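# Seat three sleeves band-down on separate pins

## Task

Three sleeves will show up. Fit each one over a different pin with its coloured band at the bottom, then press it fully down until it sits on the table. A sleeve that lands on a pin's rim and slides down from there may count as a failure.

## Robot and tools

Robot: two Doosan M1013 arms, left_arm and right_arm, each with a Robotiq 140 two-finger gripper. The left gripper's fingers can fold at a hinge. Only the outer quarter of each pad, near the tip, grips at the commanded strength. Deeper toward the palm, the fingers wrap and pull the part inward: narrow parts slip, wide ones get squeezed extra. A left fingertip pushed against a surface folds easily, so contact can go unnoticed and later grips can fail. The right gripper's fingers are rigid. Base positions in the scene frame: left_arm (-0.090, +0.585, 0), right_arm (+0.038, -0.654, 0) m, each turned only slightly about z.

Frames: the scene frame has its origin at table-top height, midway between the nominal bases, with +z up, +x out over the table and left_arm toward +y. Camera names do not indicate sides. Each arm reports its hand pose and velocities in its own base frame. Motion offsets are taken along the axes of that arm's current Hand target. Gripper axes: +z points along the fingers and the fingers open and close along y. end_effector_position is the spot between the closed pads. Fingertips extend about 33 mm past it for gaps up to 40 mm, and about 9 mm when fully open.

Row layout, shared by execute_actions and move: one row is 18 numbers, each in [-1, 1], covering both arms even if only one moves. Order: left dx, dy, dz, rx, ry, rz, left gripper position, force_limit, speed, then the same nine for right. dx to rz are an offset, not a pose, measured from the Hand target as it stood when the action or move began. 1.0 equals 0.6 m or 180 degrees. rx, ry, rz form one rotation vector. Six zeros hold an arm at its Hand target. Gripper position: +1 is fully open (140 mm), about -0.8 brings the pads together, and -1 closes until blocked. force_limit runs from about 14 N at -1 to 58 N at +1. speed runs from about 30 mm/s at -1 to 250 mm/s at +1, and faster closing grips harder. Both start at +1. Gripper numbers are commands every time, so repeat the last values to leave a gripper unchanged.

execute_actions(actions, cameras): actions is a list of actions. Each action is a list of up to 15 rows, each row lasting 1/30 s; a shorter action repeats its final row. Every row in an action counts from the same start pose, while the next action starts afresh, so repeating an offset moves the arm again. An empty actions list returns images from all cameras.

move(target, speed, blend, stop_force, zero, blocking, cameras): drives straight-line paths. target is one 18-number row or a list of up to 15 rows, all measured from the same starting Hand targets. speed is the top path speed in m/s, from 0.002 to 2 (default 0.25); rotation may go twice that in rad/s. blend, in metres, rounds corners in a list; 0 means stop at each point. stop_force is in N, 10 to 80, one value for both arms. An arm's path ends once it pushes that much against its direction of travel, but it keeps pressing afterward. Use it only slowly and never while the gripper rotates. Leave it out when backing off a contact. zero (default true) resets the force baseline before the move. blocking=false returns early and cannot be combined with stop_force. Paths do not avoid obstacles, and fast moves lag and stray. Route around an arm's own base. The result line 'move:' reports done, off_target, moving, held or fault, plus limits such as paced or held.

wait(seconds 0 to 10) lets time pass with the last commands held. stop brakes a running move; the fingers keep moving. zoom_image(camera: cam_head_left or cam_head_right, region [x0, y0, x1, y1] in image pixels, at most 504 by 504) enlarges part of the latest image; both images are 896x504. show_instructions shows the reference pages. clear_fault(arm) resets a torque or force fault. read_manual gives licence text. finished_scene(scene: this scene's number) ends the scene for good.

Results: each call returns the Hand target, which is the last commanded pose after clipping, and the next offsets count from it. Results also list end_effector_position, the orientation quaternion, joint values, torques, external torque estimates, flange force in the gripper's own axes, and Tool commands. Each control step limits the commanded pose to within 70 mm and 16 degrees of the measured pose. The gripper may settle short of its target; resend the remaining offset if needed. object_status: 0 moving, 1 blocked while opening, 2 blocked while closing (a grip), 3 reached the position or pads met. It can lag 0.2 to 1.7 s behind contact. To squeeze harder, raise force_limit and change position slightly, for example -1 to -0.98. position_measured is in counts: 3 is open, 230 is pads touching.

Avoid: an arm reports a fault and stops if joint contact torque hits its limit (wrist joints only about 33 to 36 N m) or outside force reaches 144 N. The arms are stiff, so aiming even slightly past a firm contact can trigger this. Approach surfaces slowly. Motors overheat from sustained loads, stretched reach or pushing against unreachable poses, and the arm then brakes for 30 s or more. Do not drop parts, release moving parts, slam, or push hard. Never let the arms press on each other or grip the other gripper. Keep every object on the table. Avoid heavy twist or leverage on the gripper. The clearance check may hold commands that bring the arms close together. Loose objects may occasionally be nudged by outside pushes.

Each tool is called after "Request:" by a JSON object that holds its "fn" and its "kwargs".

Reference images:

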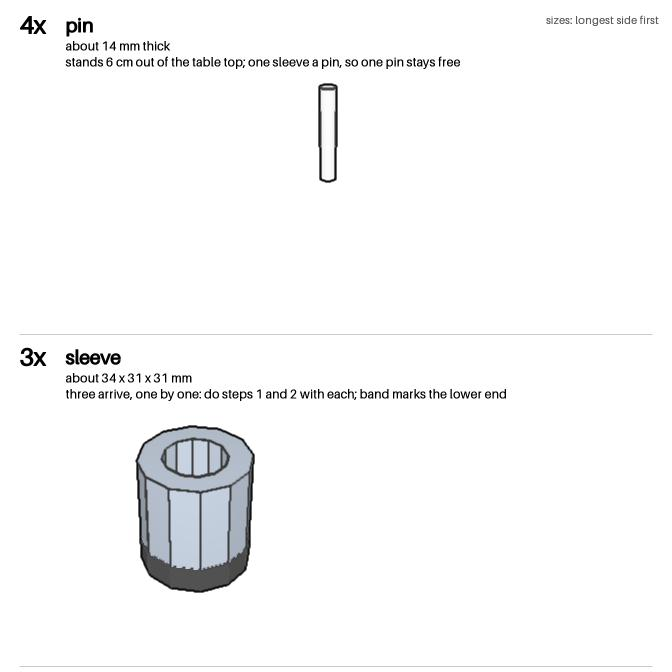

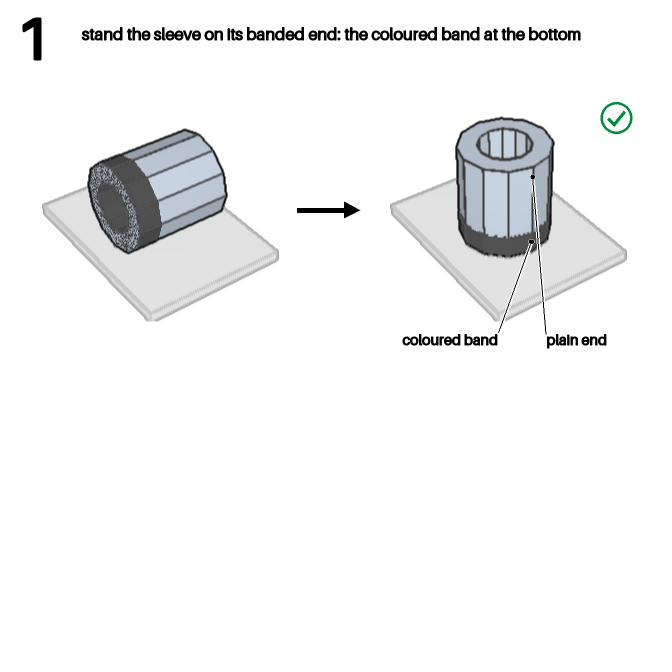

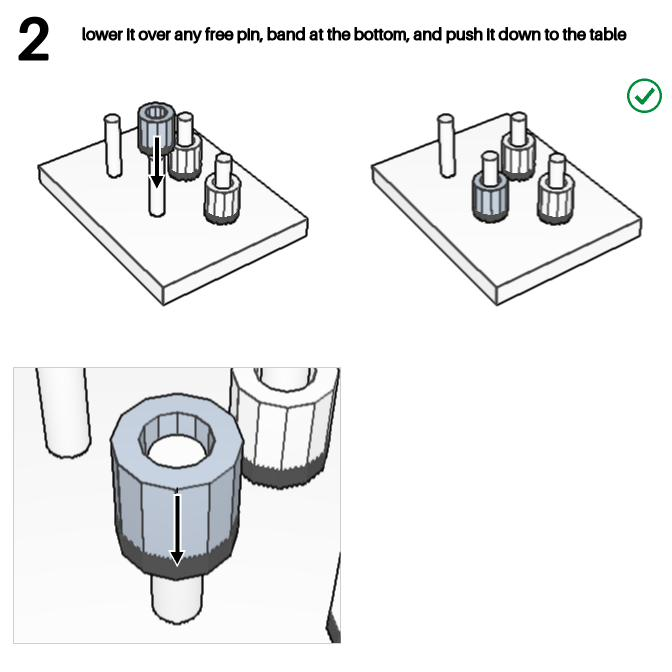

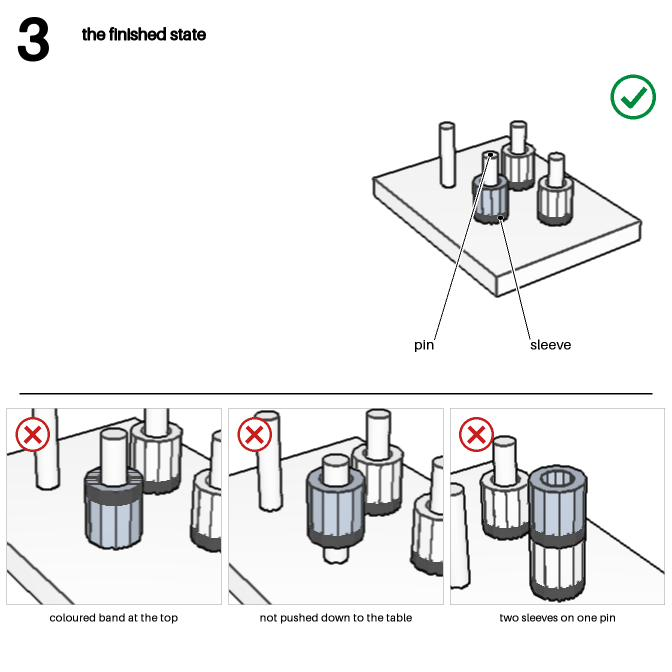

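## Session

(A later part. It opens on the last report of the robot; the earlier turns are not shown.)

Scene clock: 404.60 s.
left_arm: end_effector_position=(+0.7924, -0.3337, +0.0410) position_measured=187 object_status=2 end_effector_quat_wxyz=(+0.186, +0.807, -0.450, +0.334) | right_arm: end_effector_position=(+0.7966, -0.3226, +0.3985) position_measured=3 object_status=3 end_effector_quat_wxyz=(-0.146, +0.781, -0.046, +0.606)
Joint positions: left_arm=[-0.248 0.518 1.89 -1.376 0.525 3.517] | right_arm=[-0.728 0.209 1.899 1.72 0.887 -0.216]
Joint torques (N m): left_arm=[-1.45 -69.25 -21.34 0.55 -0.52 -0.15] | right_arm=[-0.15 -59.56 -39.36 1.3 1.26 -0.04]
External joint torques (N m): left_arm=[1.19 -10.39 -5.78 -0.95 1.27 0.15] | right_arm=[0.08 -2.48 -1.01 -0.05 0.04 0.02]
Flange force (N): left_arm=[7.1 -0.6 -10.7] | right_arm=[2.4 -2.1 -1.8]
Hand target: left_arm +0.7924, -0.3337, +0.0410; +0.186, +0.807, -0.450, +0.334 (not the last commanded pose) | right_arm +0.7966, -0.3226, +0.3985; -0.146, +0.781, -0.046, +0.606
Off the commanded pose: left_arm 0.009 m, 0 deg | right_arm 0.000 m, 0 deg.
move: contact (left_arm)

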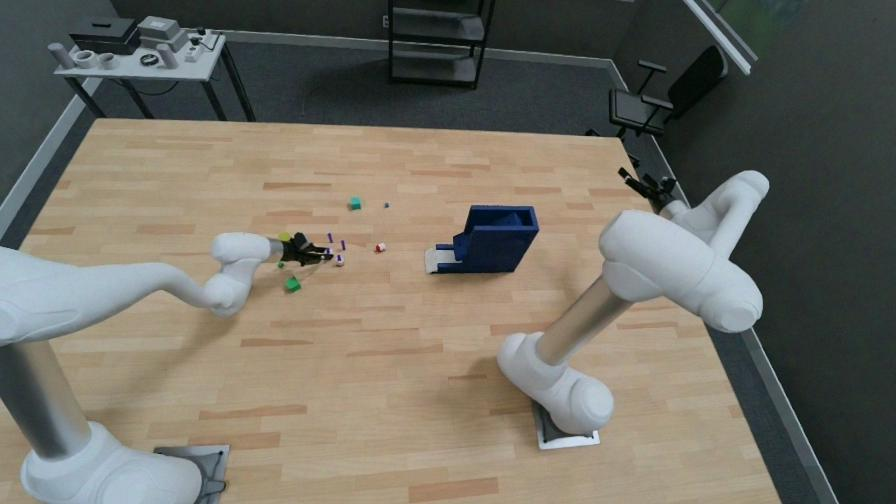

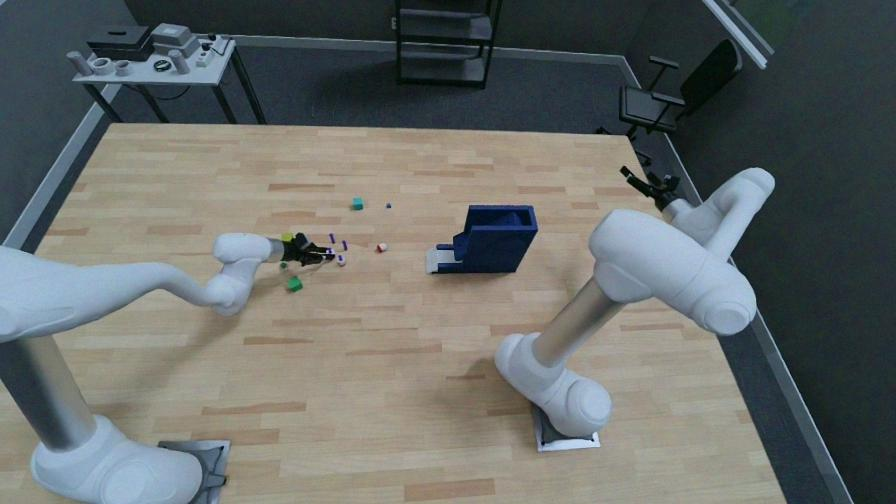

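Request:
{"fn": "execute_actions", "kwargs": {"actions": [[[0,0,0,0,0,0,-0.34,-1,-0.8,0,0,0,0,0,0,1,1,1]]]}}

Request:
{"fn": "move", "kwargs": {"target": [[0,0,-0.05,0,0,0,-0.34,-1,-0.8,0,0,0,0,0,0,1,1,1],[0,0,-0.2,0,0,0,-0.34,-1,-0.8,0,0,0,0,0,0,1,1,1],[0.2252,0.0792,-0.0553,0.01309,-0.24978,-0.03161,-0.34,-1,-0.8,0,0,0,0,0,0,1,1,1],[0.3487,0.1243,0.1625,0.01309,-0.24978,-0.03161,-0.34,-1,-0.8,0,0,0,0,0,0,1,1,1]], "speed": [0.05,0.2,0.3,0.3], "blend": [0.01,0.03,0.05,0], "cameras": ["all"]}}

Request:
{"fn": "zoom_image", "kwargs": {"camera": "cam_head_left", "region": [312, 235, 352, 275]}}

Request:
{"fn": "zoom_image", "kwargs": {"camera": "cam_head_left", "region": [360, 220, 410, 270]}}

Request:
{"fn": "zoom_image", "kwargs": {"camera": "cam_head_right", "region": [360, 220, 410, 270]}}

Scene clock: 451.57 s.
left_arm: end_effector_position=(+0.7923, -0.3337, +0.0410) position_measured=172 object_status=3 end_effector_quat_wxyz=(+0.186, +0.807, -0.450, +0.334) | right_arm: end_effector_position=(+0.7966, -0.3226, +0.3985) position_measured=3 object_status=3 end_effector_quat_wxyz=(-0.146, +0.781, -0.046, +0.606)
Joint positions: left_arm=[-0.248 0.518 1.89 -1.376 0.525 3.517] | right_arm=[-0.728 0.209 1.899 1.72 0.887 -0.216]
Joint torques (N m): left_arm=[-0.04 -79.54 -25.77 -0.36 0.47 -0.12] | right_arm=[-0.39 -59.83 -39.45 1.24 1.3 -0.07]
External joint torques (N m): left_arm=[0.2 -0.01 -1.17 -0.01 0.27 0.12] | right_arm=[0.22 -2.77 -1.11 0.04 0 0.05]
Flange force (N): left_arm=[0.9 -2.1 0.7] | right_arm=[2.6 -2.6 -1.8]
Hand target: left_arm +0.7924, -0.3337, +0.0410; +0.186, +0.807, -0.450, +0.334 | right_arm +0.7966, -0.3226, +0.3985; -0.146, +0.781, -0.046, +0.606
Off the commanded pose: left_arm 0.000 m, 0 deg | right_arm 0.000 m, 0 deg.
Step readings (end_effector_position of left_arm | right_arm):
0: (+0.7924, -0.3337, +0.0410) | (+0.7966, -0.3226, +0.3985)
1: (+0.7924, -0.3337, +0.0410) | (+0.7966, -0.3226, +0.3985)
2: (+0.7924, -0.3337, +0.0410) | (+0.7966, -0.3226, +0.3985)
4: (+0.7923, -0.3337, +0.0410) | (+0.7966, -0.3226, +0.3985)
8: (+0.7923, -0.3337, +0.0410) | (+0.7966, -0.3226, +0.3985)
15: (+0.7923, -0.3337, +0.0410) | (+0.7966, -0.3226, +0.3985)

Scene clock: 454.90 s.
left_arm: end_effector_position=(+0.8431, -0.5574, +0.1200) position_measured=172 object_status=3 end_effector_quat_wxyz=(+0.000, +0.898, -0.440, +0.000) | right_arm: end_effector_position=(+0.7966, -0.3226, +0.3985) position_measured=3 object_status=3 end_effector_quat_wxyz=(-0.146, +0.781, -0.046, +0.606)
Joint positions: left_arm=[-0.618 0.843 0.931 0 1.369 1.865] | right_arm=[-0.728 0.209 1.899 1.72 0.887 -0.216]
Joint torques (N m): left_arm=[-0.21 -121.29 -40.44 4.13 -0.31 -0.09] | right_arm=[-0.55 -59.76 -39.46 1.29 1.29 -0.06]
External joint torques (N m): left_arm=[0.53 0.35 -1.58 0.18 0.26 0.09] | right_arm=[0.45 -2.46 -0.94 -0.03 0.02 0.05]
Flange force (N): left_arm=[6.3 -2.8 -2.0] | right_arm=[2.3 -2.6 -1.4]
Hand target: left_arm +0.8431, -0.5574, +0.1200; +0.000, +0.898, -0.440, +0.000 | right_arm +0.7966, -0.3226, +0.3985; -0.146, +0.781, -0.046, +0.606
Off the commanded pose: left_arm 0.000 m, 0 deg | right_arm 0.000 m, 0 deg.
move: done

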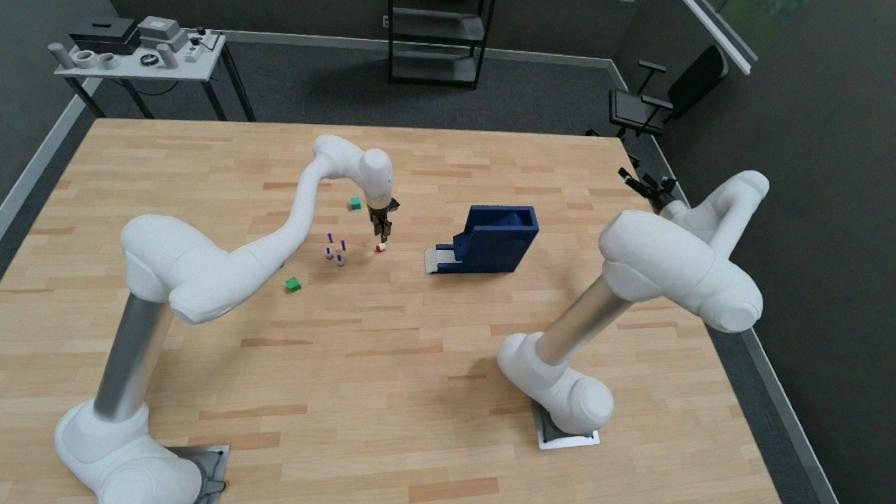

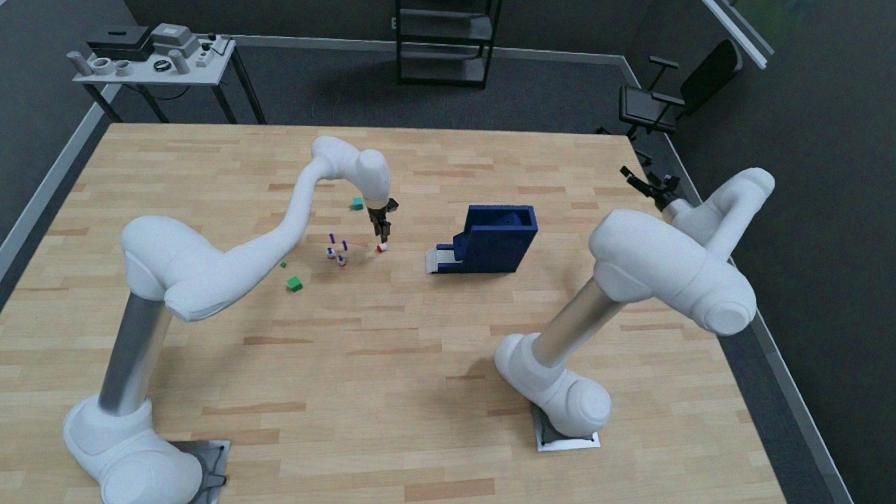

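Scaled by 12.600 from the camera's 896x504 image, which has a finer 1280x720 frame.

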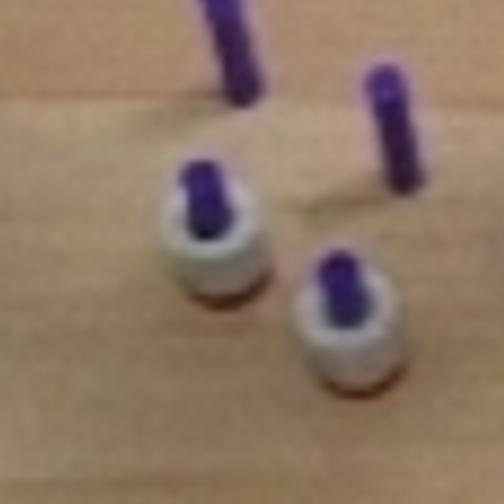

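Scaled by 10.080 from the camera's 896x504 image, which has a finer 1280x720 frame.

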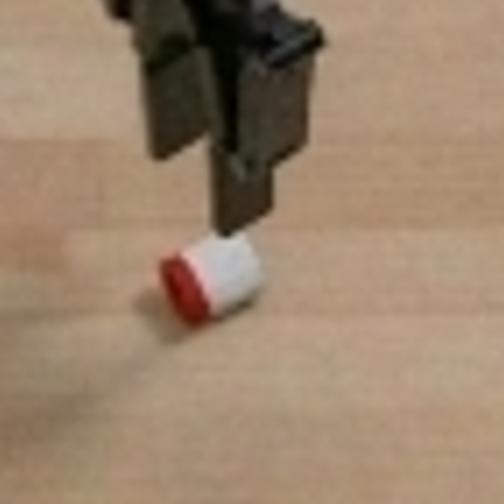

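Scaled by 10.080 from the camera's 896x504 image, which has a finer 1280x720 frame.

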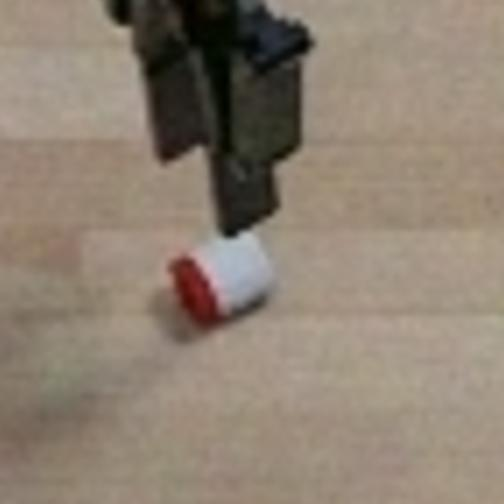

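Request:
{"fn": "move", "kwargs": {"target": [0,0,0.125,0,0,0,-0.08,-1,0,0,0,0,0,0,0,1,1,1], "speed": 0.08, "cameras": ["all"]}}

Request:
{"fn": "zoom_image", "kwargs": {"camera": "cam_head_left", "region": [360, 220, 410, 270]}}

Request:
{"fn": "zoom_image", "kwargs": {"camera": "cam_head_right", "region": [360, 220, 410, 270]}}

Scene clock: 467.83 s.
left_arm: end_effector_position=(+0.8431, -0.5574, +0.0450) position_measured=139 object_status=3 end_effector_quat_wxyz=(+0.000, +0.898, -0.440, +0.000) | right_arm: end_effector_position=(+0.7966, -0.3226, +0.3985) position_measured=3 object_status=3 end_effector_quat_wxyz=(-0.146, +0.781, -0.046, +0.606)
Joint positions: left_arm=[-0.618 0.88 1 0 1.262 1.865] | right_arm=[-0.728 0.209 1.899 1.72 0.887 -0.216]
Joint torques (N m): left_arm=[-0.26 -122.95 -38.82 4.03 -0.29 -0.14] | right_arm=[-0.49 -59.8 -39.5 1.23 1.29 -0.04]
External joint torques (N m): left_arm=[0.54 0.8 -1.86 0.13 0.25 0.14] | right_arm=[0.82 -2.55 -1.06 0 0.03 0.02]
Flange force (N): left_arm=[7.7 -3.3 -1.3] | right_arm=[2.4 -2.9 -0.9]
Hand target: left_arm +0.8431, -0.5574, +0.0450; +0.000, +0.898, -0.440, +0.000 | right_arm +0.7966, -0.3226, +0.3985; -0.146, +0.781, -0.046, +0.606
Off the commanded pose: left_arm 0.000 m, 0 deg | right_arm 0.000 m, 0 deg.
move: done

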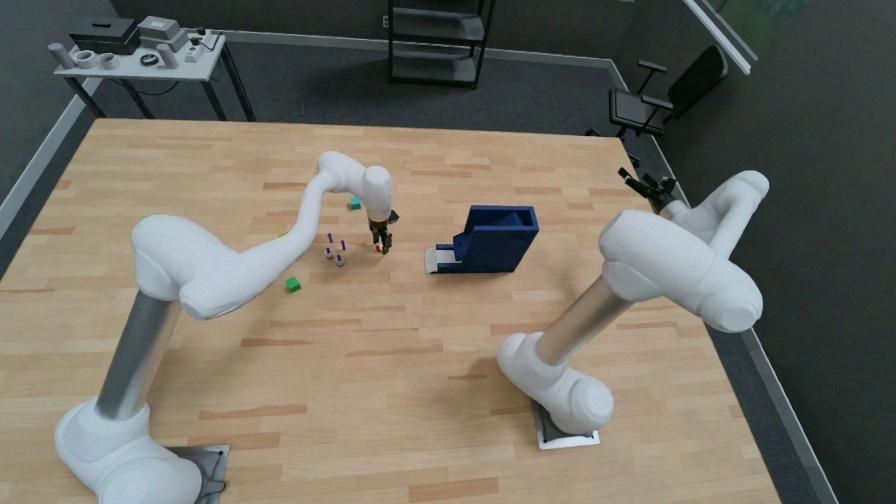

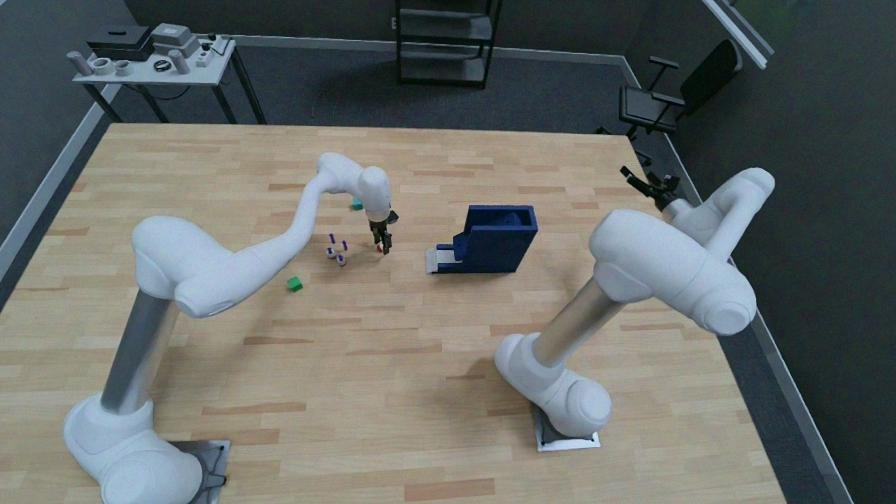

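Scaled by 10.080 from the camera's 896x504 image, which has a finer 1280x720 frame.

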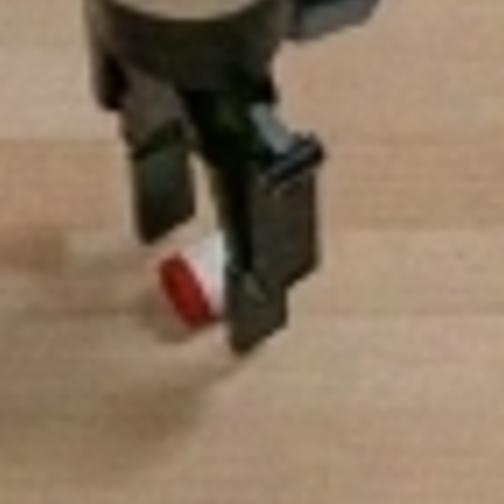

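Scaled by 10.080 from the camera's 896x504 image, which has a finer 1280x720 frame.

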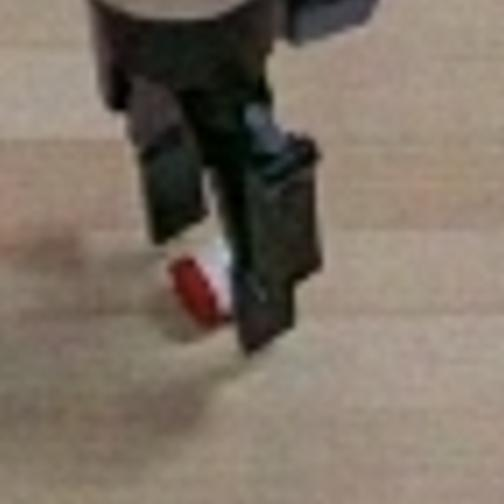

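Request:
{"fn": "execute_actions", "kwargs": {"actions": [[[0,0,0,0,0,0,-1,0,-1,0,0,0,0,0,0,1,1,1]]]}}

Request:
{"fn": "wait", "kwargs": {"seconds": 0.6}}

Scene clock: 474.60 s.
left_arm: end_effector_position=(+0.8431, -0.5574, +0.0450) position_measured=187 object_status=0 end_effector_quat_wxyz=(+0.000, +0.898, -0.440, +0.000) | right_arm: end_effector_position=(+0.7966, -0.3226, +0.3985) position_measured=3 object_status=3 end_effector_quat_wxyz=(-0.146, +0.781, -0.046, +0.606)
Joint positions: left_arm=[-0.618 0.88 1 0 1.262 1.865] | right_arm=[-0.728 0.209 1.899 1.72 0.887 -0.216]
Joint torques (N m): left_arm=[-1.01 -113.39 -35.79 3.77 -1.48 -0.14] | right_arm=[-0.42 -59.66 -39.56 1.29 1.28 -0.06]
External joint torques (N m): left_arm=[1.6 -9.76 -5.36 0.45 1.43 0.14] | right_arm=[0.36 -2.07 -0.68 -0.05 0.02 0.05]
Flange force (N): left_arm=[2.4 -2.6 -11.8] | right_arm=[1.8 -2.2 -1.3]
Hand target: left_arm +0.8431, -0.5574, +0.0450; +0.000, +0.898, -0.440, +0.000 | right_arm +0.7966, -0.3226, +0.3985; -0.146, +0.781, -0.046, +0.606
Off the commanded pose: left_arm 0.000 m, 0 deg | right_arm 0.000 m, 0 deg.
Step readings (end_effector_position of left_arm | right_arm):
0: (+0.8431, -0.5574, +0.0450) | (+0.7966, -0.3226, +0.3985)
1: (+0.8431, -0.5574, +0.0450) | (+0.7966, -0.3226, +0.3985)
2: (+0.8431, -0.5574, +0.0450) | (+0.7966, -0.3226, +0.3985)
4: (+0.8431, -0.5574, +0.0450) | (+0.7966, -0.3226, +0.3985)
8: (+0.8431, -0.5574, +0.0450) | (+0.7966, -0.3226, +0.3985)
15: (+0.8431, -0.5574, +0.0450) | (+0.7966, -0.3226, +0.3985)

Scene clock: 475.20 s.
left_arm: end_effector_position=(+0.8431, -0.5574, +0.0450) position_measured=187 object_status=2 end_effector_quat_wxyz=(+0.000, +0.898, -0.440, +0.000) | right_arm: end_effector_position=(+0.7966, -0.3226, +0.3985) position_measured=3 object_status=3 end_effector_quat_wxyz=(-0.146, +0.781, -0.046, +0.606)
Joint positions: left_arm=[-0.618 0.88 1 0 1.262 1.865] | right_arm=[-0.728 0.209 1.899 1.72 0.887 -0.216]
Joint torques (N m): left_arm=[-1.07 -113.33 -35.66 3.75 -1.45 -0.13] | right_arm=[-0.43 -59.69 -39.39 1.28 1.29 -0.04]
External joint torques (N m): left_arm=[0.42 -9.24 -5.33 0.42 1.4 0.13] | right_arm=[0.34 -2.39 -0.87 -0.03 0.02 0.03]
Flange force (N): left_arm=[3.5 -1.8 -11.4] | right_arm=[2.2 -2.4 -1.5]
Hand target: left_arm +0.8431, -0.5574, +0.0450; +0.000, +0.898, -0.440, +0.000 | right_arm +0.7966, -0.3226, +0.3985; -0.146, +0.781, -0.046, +0.606
Tool commands: left_gripper/position=-1.0 left_gripper/force_limit=+0.0 left_gripper/speed=-1.0 right_gripper/position=+1.0 right_gripper/force_limit=+1.0 right_gripper/speed=+1.0
Off the commanded pose: left_arm 0.000 m, 0 deg | right_arm 0.000 m, 0 deg.
wait: 0.60 s; at rest by 0.17 s

Request:
{"fn": "move", "kwargs": {"target": [[0,0,-0.025,0,0,0,-1,0,-1,0,0,0,0,0,0,1,1,1],[0,0,-0.025,0,0,0.3,-1,0,-1,0,0,0,0,0,0,1,1,1],[0,0,-0.025,0,0,0.6,-1,0,-1,0,0,0,0,0,0,1,1,1],[0,0,0,0,0,0.6,-1,0,-1,0,0,0,0,0,0,1,1,1]], "speed": [0.05,0.5,0.5,0.03], "blend": [0.005,0.01,0.005,0], "cameras": ["all"]}}

Request:
{"fn": "zoom_image", "kwargs": {"camera": "cam_head_left", "region": [360, 220, 410, 270]}}

Request:
{"fn": "zoom_image", "kwargs": {"camera": "cam_head_right", "region": [360, 220, 410, 270]}}

Scene clock: 486.50 s.
left_arm: end_effector_position=(+0.8431, -0.5574, +0.0451) position_measured=187 object_status=2 end_effector_quat_wxyz=(+0.000, -0.172, +0.985, +0.000) | right_arm: end_effector_position=(+0.7966, -0.3226, +0.3985) position_measured=3 object_status=3 end_effector_quat_wxyz=(-0.146, +0.781, -0.046, +0.606)
Joint positions: left_arm=[-0.618 0.88 1 0 1.262 3.75] | right_arm=[-0.728 0.209 1.899 1.72 0.887 -0.216]
Joint torques (N m): left_arm=[0.17 -113.08 -34.49 4.1 -0.63 -0.1] | right_arm=[-0.4 -59.78 -39.43 1.28 1.3 -0.09]
External joint torques (N m): left_arm=[-0.67 -8.84 -6.11 0.02 0.66 0.1] | right_arm=[0.5 -2.38 -0.92 -0.04 0.01 0.07]
Flange force (N): left_arm=[-3.2 -5.2 -10.8] | right_arm=[2.3 -2.6 -1.3]
Hand target: left_arm +0.8431, -0.5574, +0.0450; +0.000, -0.172, +0.985, +0.000 | right_arm +0.7966, -0.3226, +0.3985; -0.146, +0.781, -0.046, +0.606
Off the commanded pose: left_arm 0.000 m, 0 deg | right_arm 0.000 m, 0 deg.
move: done

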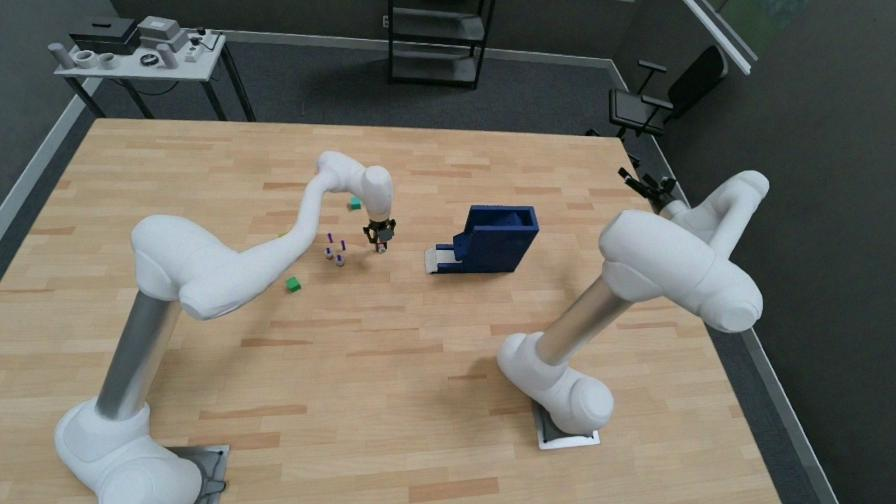

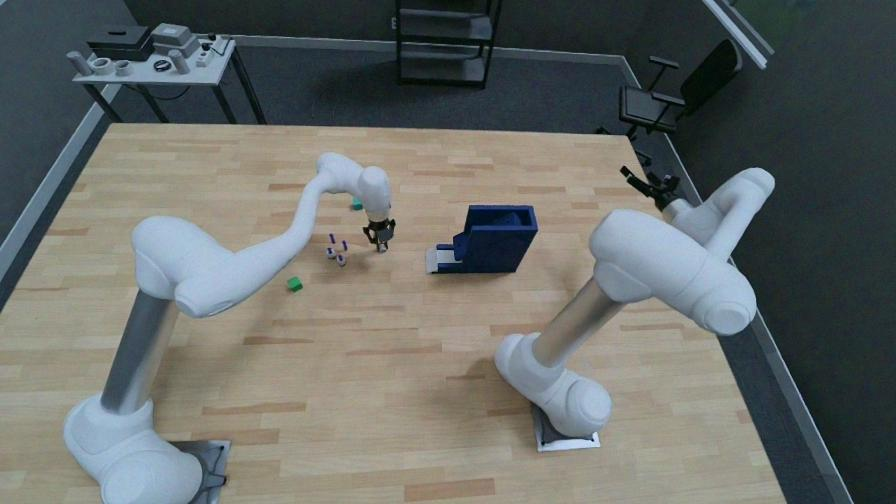

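Scaled by 10.080 from the camera's 896x504 image, which has a finer 1280x720 frame.

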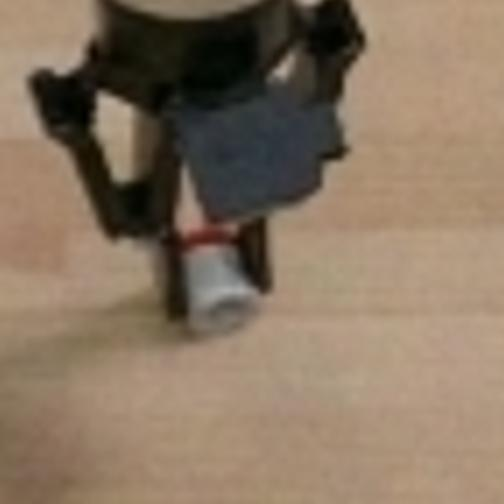

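Scaled by 10.080 from the camera's 896x504 image, which has a finer 1280x720 frame.

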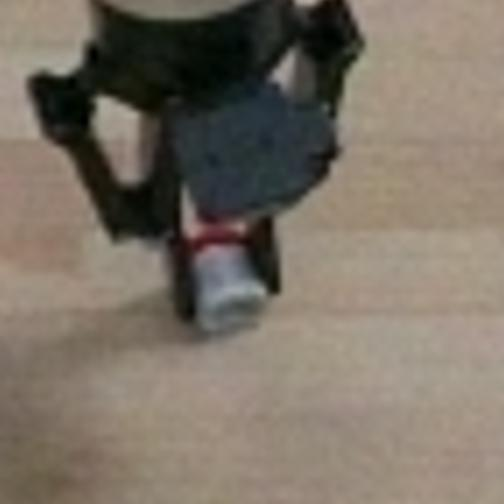

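Request:
{"fn": "execute_actions", "kwargs": {"actions": [[[0,0,0,0,0,0,-0.08,-1,0,0,0,0,0,0,0,1,1,1]]]}}

Request:
{"fn": "move", "kwargs": {"target": [0.035,0,0.0133,0,-0.25,0,-0.08,-1,0,0,0,0,0,0,0,1,1,1], "speed": 0.25}}

Request:
{"fn": "execute_actions", "kwargs": {"actions": [[[0,0,0,0,0,0,-1,0,-1,0,0,0,0,0,0,1,1,1]]]}}

Request:
{"fn": "wait", "kwargs": {"seconds": 0.5, "cameras": ["cam_head_left"]}}

Scene clock: 511.93 s.
left_arm: end_effector_position=(+0.8430, -0.5573, +0.0447) position_measured=139 object_status=3 end_effector_quat_wxyz=(-0.001, -0.172, +0.985, +0.000) | right_arm: end_effector_position=(+0.7966, -0.3226, +0.3985) position_measured=3 object_status=3 end_effector_quat_wxyz=(-0.146, +0.781, -0.046, +0.606)
Joint positions: left_arm=[-0.618 0.88 1 0 1.262 3.75] | right_arm=[-0.728 0.209 1.899 1.72 0.887 -0.216]
Joint torques (N m): left_arm=[-0.15 -122.82 -38.94 3.97 -0.19 -0.15] | right_arm=[-0.42 -59.56 -39.44 1.26 1.27 -0.06]
External joint torques (N m): left_arm=[0.27 -1.08 -2.37 0.23 0.21 0.15] | right_arm=[0.18 -2.26 -0.87 0 0.02 0.04]
Flange force (N): left_arm=[-4.3 -5.0 -2.7] | right_arm=[2.1 -2.1 -1.5]
Hand target: left_arm +0.8431, -0.5574, +0.0450; +0.000, -0.172, +0.985, +0.000 | right_arm +0.7966, -0.3226, +0.3985; -0.146, +0.781, -0.046, +0.606
Off the commanded pose: left_arm 0.000 m, 0 deg | right_arm 0.000 m, 0 deg.
Step readings (end_effector_position of left_arm | right_arm):
0: (+0.8431, -0.5574, +0.0450) | (+0.7966, -0.3226, +0.3985)
1: (+0.8431, -0.5574, +0.0450) | (+0.7966, -0.3226, +0.3985)
2: (+0.8431, -0.5574, +0.0450) | (+0.7966, -0.3226, +0.3985)
4: (+0.8430, -0.5573, +0.0448) | (+0.7966, -0.3226, +0.3985)
8: (+0.8430, -0.5573, +0.0447) | (+0.7966, -0.3226, +0.3985)
15: (+0.8430, -0.5573, +0.0447) | (+0.7966, -0.3226, +0.3985)

Scene clock: 513.97 s.
left_arm: end_effector_position=(+0.8233, -0.5644, +0.0370) position_measured=139 object_status=3 end_effector_quat_wxyz=(+0.377, -0.158, +0.910, +0.066) | right_arm: end_effector_position=(+0.7966, -0.3226, +0.3985) position_measured=3 object_status=3 end_effector_quat_wxyz=(-0.146, +0.781, -0.046, +0.606)
Joint positions: left_arm=[-0.858 0.763 1.435 1 0.901 2.872] | right_arm=[-0.728 0.209 1.899 1.72 0.887 -0.216]
Joint torques (N m): left_arm=[-0.07 -111.14 -35.85 3.34 0.24 -0.08] | right_arm=[-0.52 -59.37 -39.52 1.22 1.31 -0.04]
External joint torques (N m): left_arm=[-0.91 0.28 -1.95 0.11 0.25 0.08] | right_arm=[0.79 -2.81 -0.86 0 0.01 0.03]
Flange force (N): left_arm=[-1.2 -5.5 0.4] | right_arm=[2.2 -3.5 -1.4]
Hand target: left_arm +0.8233, -0.5645, +0.0370; +0.377, -0.158, +0.910, +0.066 | right_arm +0.7966, -0.3226, +0.3985; -0.146, +0.781, -0.046, +0.606
Off the commanded pose: left_arm 0.000 m, 0 deg | right_arm 0.000 m, 0 deg.
move: done

Scene clock: 515.43 s.
left_arm: end_effector_position=(+0.8233, -0.5645, +0.0370) position_measured=187 object_status=0 end_effector_quat_wxyz=(+0.377, -0.158, +0.910, +0.066) | right_arm: end_effector_position=(+0.7966, -0.3226, +0.3985) position_measured=3 object_status=3 end_effector_quat_wxyz=(-0.146, +0.781, -0.046, +0.606)
Joint positions: left_arm=[-0.858 0.763 1.435 1 0.901 2.872] | right_arm=[-0.728 0.209 1.899 1.72 0.887 -0.216]
Joint torques (N m): left_arm=[1.33 -105.94 -33.56 2.72 -0.02 -0.12] | right_arm=[-0.33 -59.77 -39.33 1.23 1.3 -0.03]
External joint torques (N m): left_arm=[-1.13 -4.99 -4.12 0.69 0.54 0.12] | right_arm=[0.3 -2.54 -1.03 0.02 0.01 0.02]
Flange force (N): left_arm=[-4.5 -4.1 -4.2] | right_arm=[2.4 -2.5 -1.5]
Hand target: left_arm +0.8233, -0.5645, +0.0370; +0.377, -0.158, +0.910, +0.066 | right_arm +0.7966, -0.3226, +0.3985; -0.146, +0.781, -0.046, +0.606
Off the commanded pose: left_arm 0.000 m, 0 deg | right_arm 0.000 m, 0 deg.
Step readings (end_effector_position of left_arm | right_arm):
0: (+0.8233, -0.5644, +0.0370) | (+0.7966, -0.3226, +0.3985)
1: (+0.8233, -0.5644, +0.0370) | (+0.7966, -0.3226, +0.3985)
2: (+0.8233, -0.5645, +0.0370) | (+0.7966, -0.3226, +0.3985)
4: (+0.8233, -0.5645, +0.0370) | (+0.7966, -0.3226, +0.3985)
8: (+0.8233, -0.5645, +0.0370) | (+0.7966, -0.3226, +0.3985)
15: (+0.8233, -0.5645, +0.0370) | (+0.7966, -0.3226, +0.3985)

Scene clock: 515.93 s.
left_arm: end_effector_position=(+0.8233, -0.5645, +0.0370) position_measured=187 object_status=2 end_effector_quat_wxyz=(+0.377, -0.158, +0.910, +0.066) | right_arm: end_effector_position=(+0.7966, -0.3226, +0.3985) position_measured=3 object_status=3 end_effector_quat_wxyz=(-0.146, +0.781, -0.046, +0.606)
Joint positions: left_arm=[-0.858 0.763 1.435 1 0.901 2.872] | right_arm=[-0.728 0.209 1.899 1.72 0.887 -0.216]
Joint torques (N m): left_arm=[1.18 -105.97 -33.63 2.74 -0.01 -0.12] | right_arm=[-0.53 -59.58 -39.43 1.26 1.31 -0.03]
External joint torques (N m): left_arm=[-0.91 -5.24 -4.15 0.68 0.53 0.12] | right_arm=[0.55 -2.13 -0.85 -0.02 -0.01 0.02]
Flange force (N): left_arm=[-4.8 -3.8 -4.3] | right_arm=[2.0 -2.4 -0.9]
Hand target: left_arm +0.8233, -0.5645, +0.0370; +0.377, -0.158, +0.910, +0.066 | right_arm +0.7966, -0.3226, +0.3985; -0.146, +0.781, -0.046, +0.606
Tool commands: left_gripper/position=-1.0 left_gripper/force_limit=+0.0 left_gripper/speed=-1.0 right_gripper/position=+1.0 right_gripper/force_limit=+1.0 right_gripper/speed=+1.0
Off the commanded pose: left_arm 0.000 m, 0 deg | right_arm 0.000 m, 0 deg.
wait: 0.50 s; at rest by 0.17 s
Images, in order (width x height): cam_head_left 896x504.

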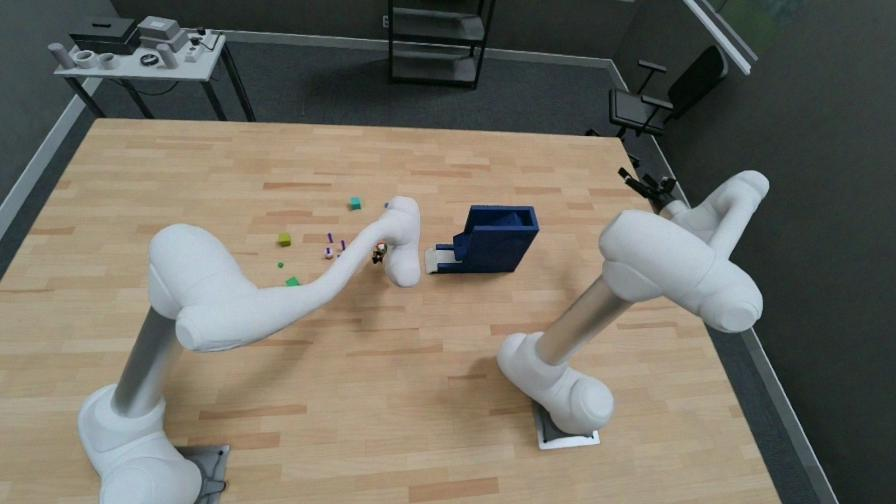

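Request:
{"fn": "move", "kwargs": {"target": [[-0.11785,0,-0.11785,0,0,0,-1,0,-1,0,0,0,0,0,0,1,1,1],[-0.23275,0.17012,-0.10432,-0.10936,0.23347,-0.26403,-1,0,-1,0,0,0,0,0,0,1,1,1],[-0.2415,0.34452,0.0341,0,0.35102,-0.61302,-1,0,-1,0,0,0,0,0,0,1,1,1]], "speed": 0.2, "blend": [0.03,0.03,0], "cameras": ["all"]}}

Scene clock: 537.03 s.
left_arm: end_effector_position=(+0.8636, -0.3304, +0.1250) position_measured=187 object_status=2 end_effector_quat_wxyz=(+0.186, +0.807, -0.450, +0.334) | right_arm: end_effector_position=(+0.7966, -0.3226, +0.3985) position_measured=3 object_status=3 end_effector_quat_wxyz=(-0.146, +0.781, -0.046, +0.606)
Joint positions: left_arm=[-0.22 0.509 1.701 -1.076 0.612 3.184] | right_arm=[-0.728 0.209 1.899 1.72 0.887 -0.216]
Joint torques (N m): left_arm=[-0.34 -85.46 -32.07 0.4 -0.15 -0.11] | right_arm=[-0.44 -59.45 -39.46 1.26 1.28 -0.04]
External joint torques (N m): left_arm=[0.39 0.09 -1.66 0.11 0.23 0.11] | right_arm=[0.38 -2.58 -0.84 -0.01 0.03 0.03]
Flange force (N): left_arm=[2.1 -3.4 0.6] | right_arm=[2.1 -2.7 -1.7]
Hand target: left_arm +0.8636, -0.3304, +0.1250; +0.186, +0.807, -0.450, +0.334 | right_arm +0.7966, -0.3226, +0.3985; -0.146, +0.781, -0.046, +0.606
Off the commanded pose: left_arm 0.000 m, 0 deg | right_arm 0.000 m, 0 deg.
move: done

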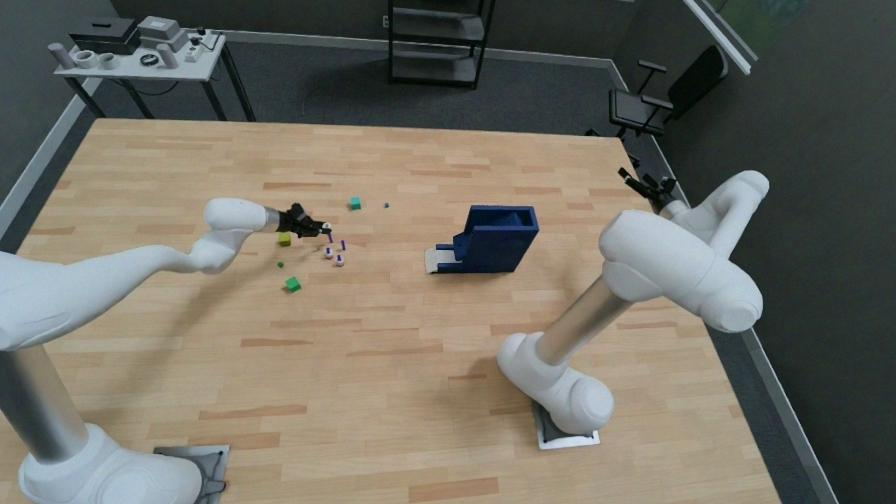

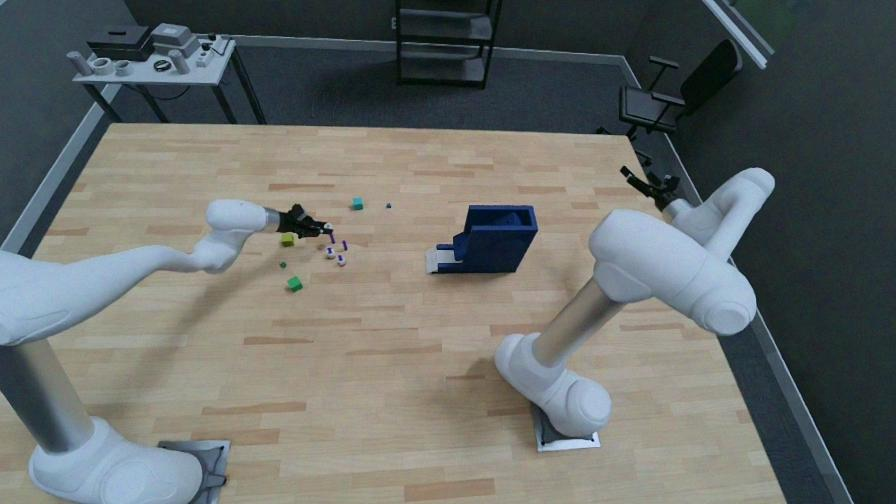

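Request:
{"fn": "zoom_image", "kwargs": {"camera": "cam_head_left", "region": [317, 219, 342, 244]}}

Request:
{"fn": "zoom_image", "kwargs": {"camera": "cam_head_right", "region": [319, 219, 344, 244]}}

Scaled by 20.160 from the camera's 896x504 image, which has a finer 1280x720 frame.

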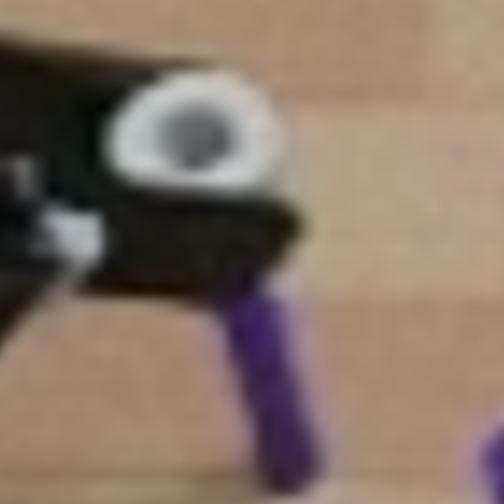

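Scaled by 20.160 from the camera's 896x504 image, which has a finer 1280x720 frame.

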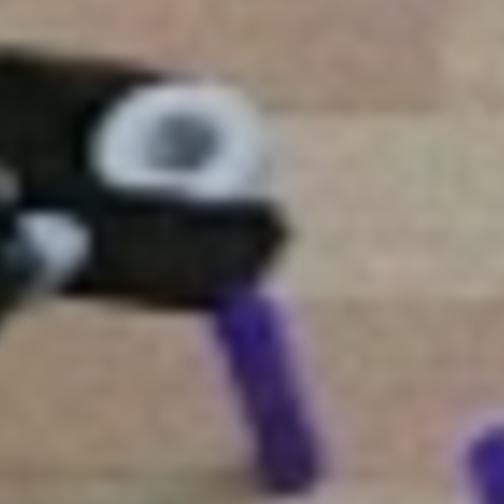

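Request:
{"fn": "zoom_image", "kwargs": {"camera": "cam_head_left", "region": [319, 219, 335, 235]}}

Request:
{"fn": "zoom_image", "kwargs": {"camera": "cam_head_right", "region": [321, 219, 337, 235]}}

Request:
{"fn": "zoom_image", "kwargs": {"camera": "cam_head_left", "region": [325, 230, 350, 255]}}

Request:
{"fn": "zoom_image", "kwargs": {"camera": "cam_head_right", "region": [325, 230, 350, 255]}}

Scaled by 31.500 from the camera's 896x504 image, which has a finer 1280x720 frame.

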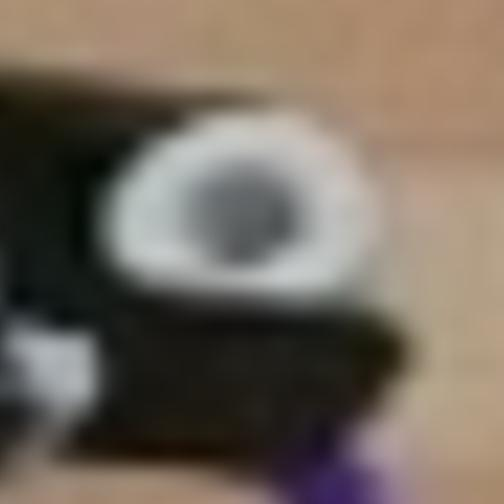

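Scaled by 31.500 from the camera's 896x504 image, which has a finer 1280x720 frame.

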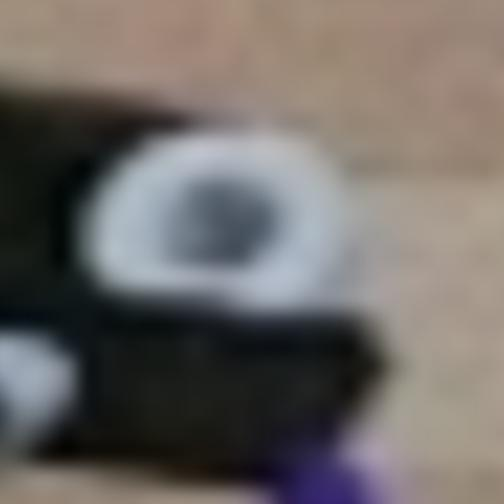

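Scaled by 20.160 from the camera's 896x504 image, which has a finer 1280x720 frame.

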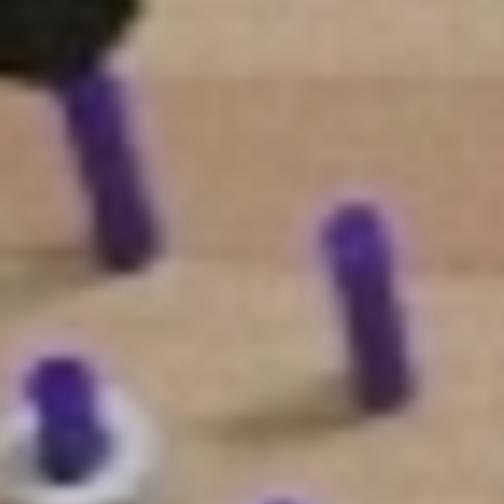

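Scaled by 20.160 from the camera's 896x504 image, which has a finer 1280x720 frame.

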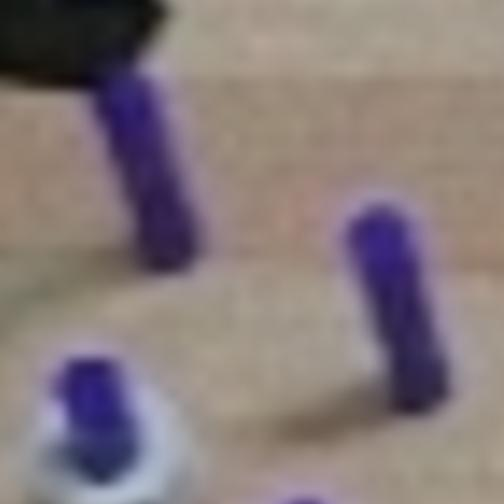

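Request:
{"fn": "move", "kwargs": {"target": [0.00113,0.00188,0.00113,0,0,0,-1,0,-1,0,0,0,0,0,0,1,1,1], "speed": 0.05}}

Request:
{"fn": "move", "kwargs": {"target": [-0.0448,0,0.0448,0,0,0,-1,0,-1,0,0,0,0,0,0,1,1,1], "speed": 0.01, "stop_force": 10}}

Scene clock: 611.17 s.
left_arm: end_effector_position=(+0.8631, -0.3318, +0.1249) position_measured=187 object_status=2 end_effector_quat_wxyz=(+0.186, +0.807, -0.450, +0.334) | right_arm: end_effector_position=(+0.7966, -0.3226, +0.3985) position_measured=3 object_status=3 end_effector_quat_wxyz=(-0.146, +0.781, -0.046, +0.606)
Joint positions: left_arm=[-0.222 0.509 1.702 -1.076 0.61 3.183] | right_arm=[-0.728 0.209 1.899 1.72 0.887 -0.216]
Joint torques (N m): left_arm=[-0.37 -85.57 -32.07 0.51 -0.16 -0.13] | right_arm=[-0.42 -59.73 -39.41 1.3 1.31 -0.06]
External joint torques (N m): left_arm=[0.19 0.83 -1.48 0 0.24 0.13] | right_arm=[0.45 -2.82 -1.09 -0.05 0.01 0.04]
Flange force (N): left_arm=[1.7 -3.6 1.7] | right_arm=[2.7 -2.9 -1.6]
Hand target: left_arm +0.8631, -0.3318, +0.1250; +0.186, +0.807, -0.450, +0.334 | right_arm +0.7966, -0.3226, +0.3985; -0.146, +0.781, -0.046, +0.606
Off the commanded pose: left_arm 0.000 m, 0 deg | right_arm 0.000 m, 0 deg.
move: done

Scene clock: 615.60 s.
left_arm: end_effector_position=(+0.8631, -0.3318, +0.0870) position_measured=187 object_status=2 end_effector_quat_wxyz=(+0.186, +0.807, -0.450, +0.334) | right_arm: end_effector_position=(+0.7966, -0.3226, +0.3985) position_measured=3 object_status=3 end_effector_quat_wxyz=(-0.146, +0.781, -0.046, +0.606)
Joint positions: left_arm=[-0.222 0.547 1.723 -1.155 0.584 3.278] | right_arm=[-0.728 0.209 1.899 1.72 0.887 -0.216]
Joint torques (N m): left_arm=[-0.46 -87.09 -30.31 0.21 0.04 -0.11] | right_arm=[-0.27 -59.51 -39.42 1.23 1.31 -0.07]
External joint torques (N m): left_arm=[0.19 0.87 -1.36 0.02 0.23 0.11] | right_arm=[0.41 -2.57 -0.82 0 0 0.05]
Flange force (N): left_arm=[1.4 -3.4 1.8] | right_arm=[2.1 -2.8 -1.6]
Hand target: left_arm +0.8631, -0.3318, +0.0870; +0.186, +0.807, -0.450, +0.334 | right_arm +0.7966, -0.3226, +0.3985; -0.146, +0.781, -0.046, +0.606
Off the commanded pose: left_arm 0.000 m, 0 deg | right_arm 0.000 m, 0 deg.
move: done


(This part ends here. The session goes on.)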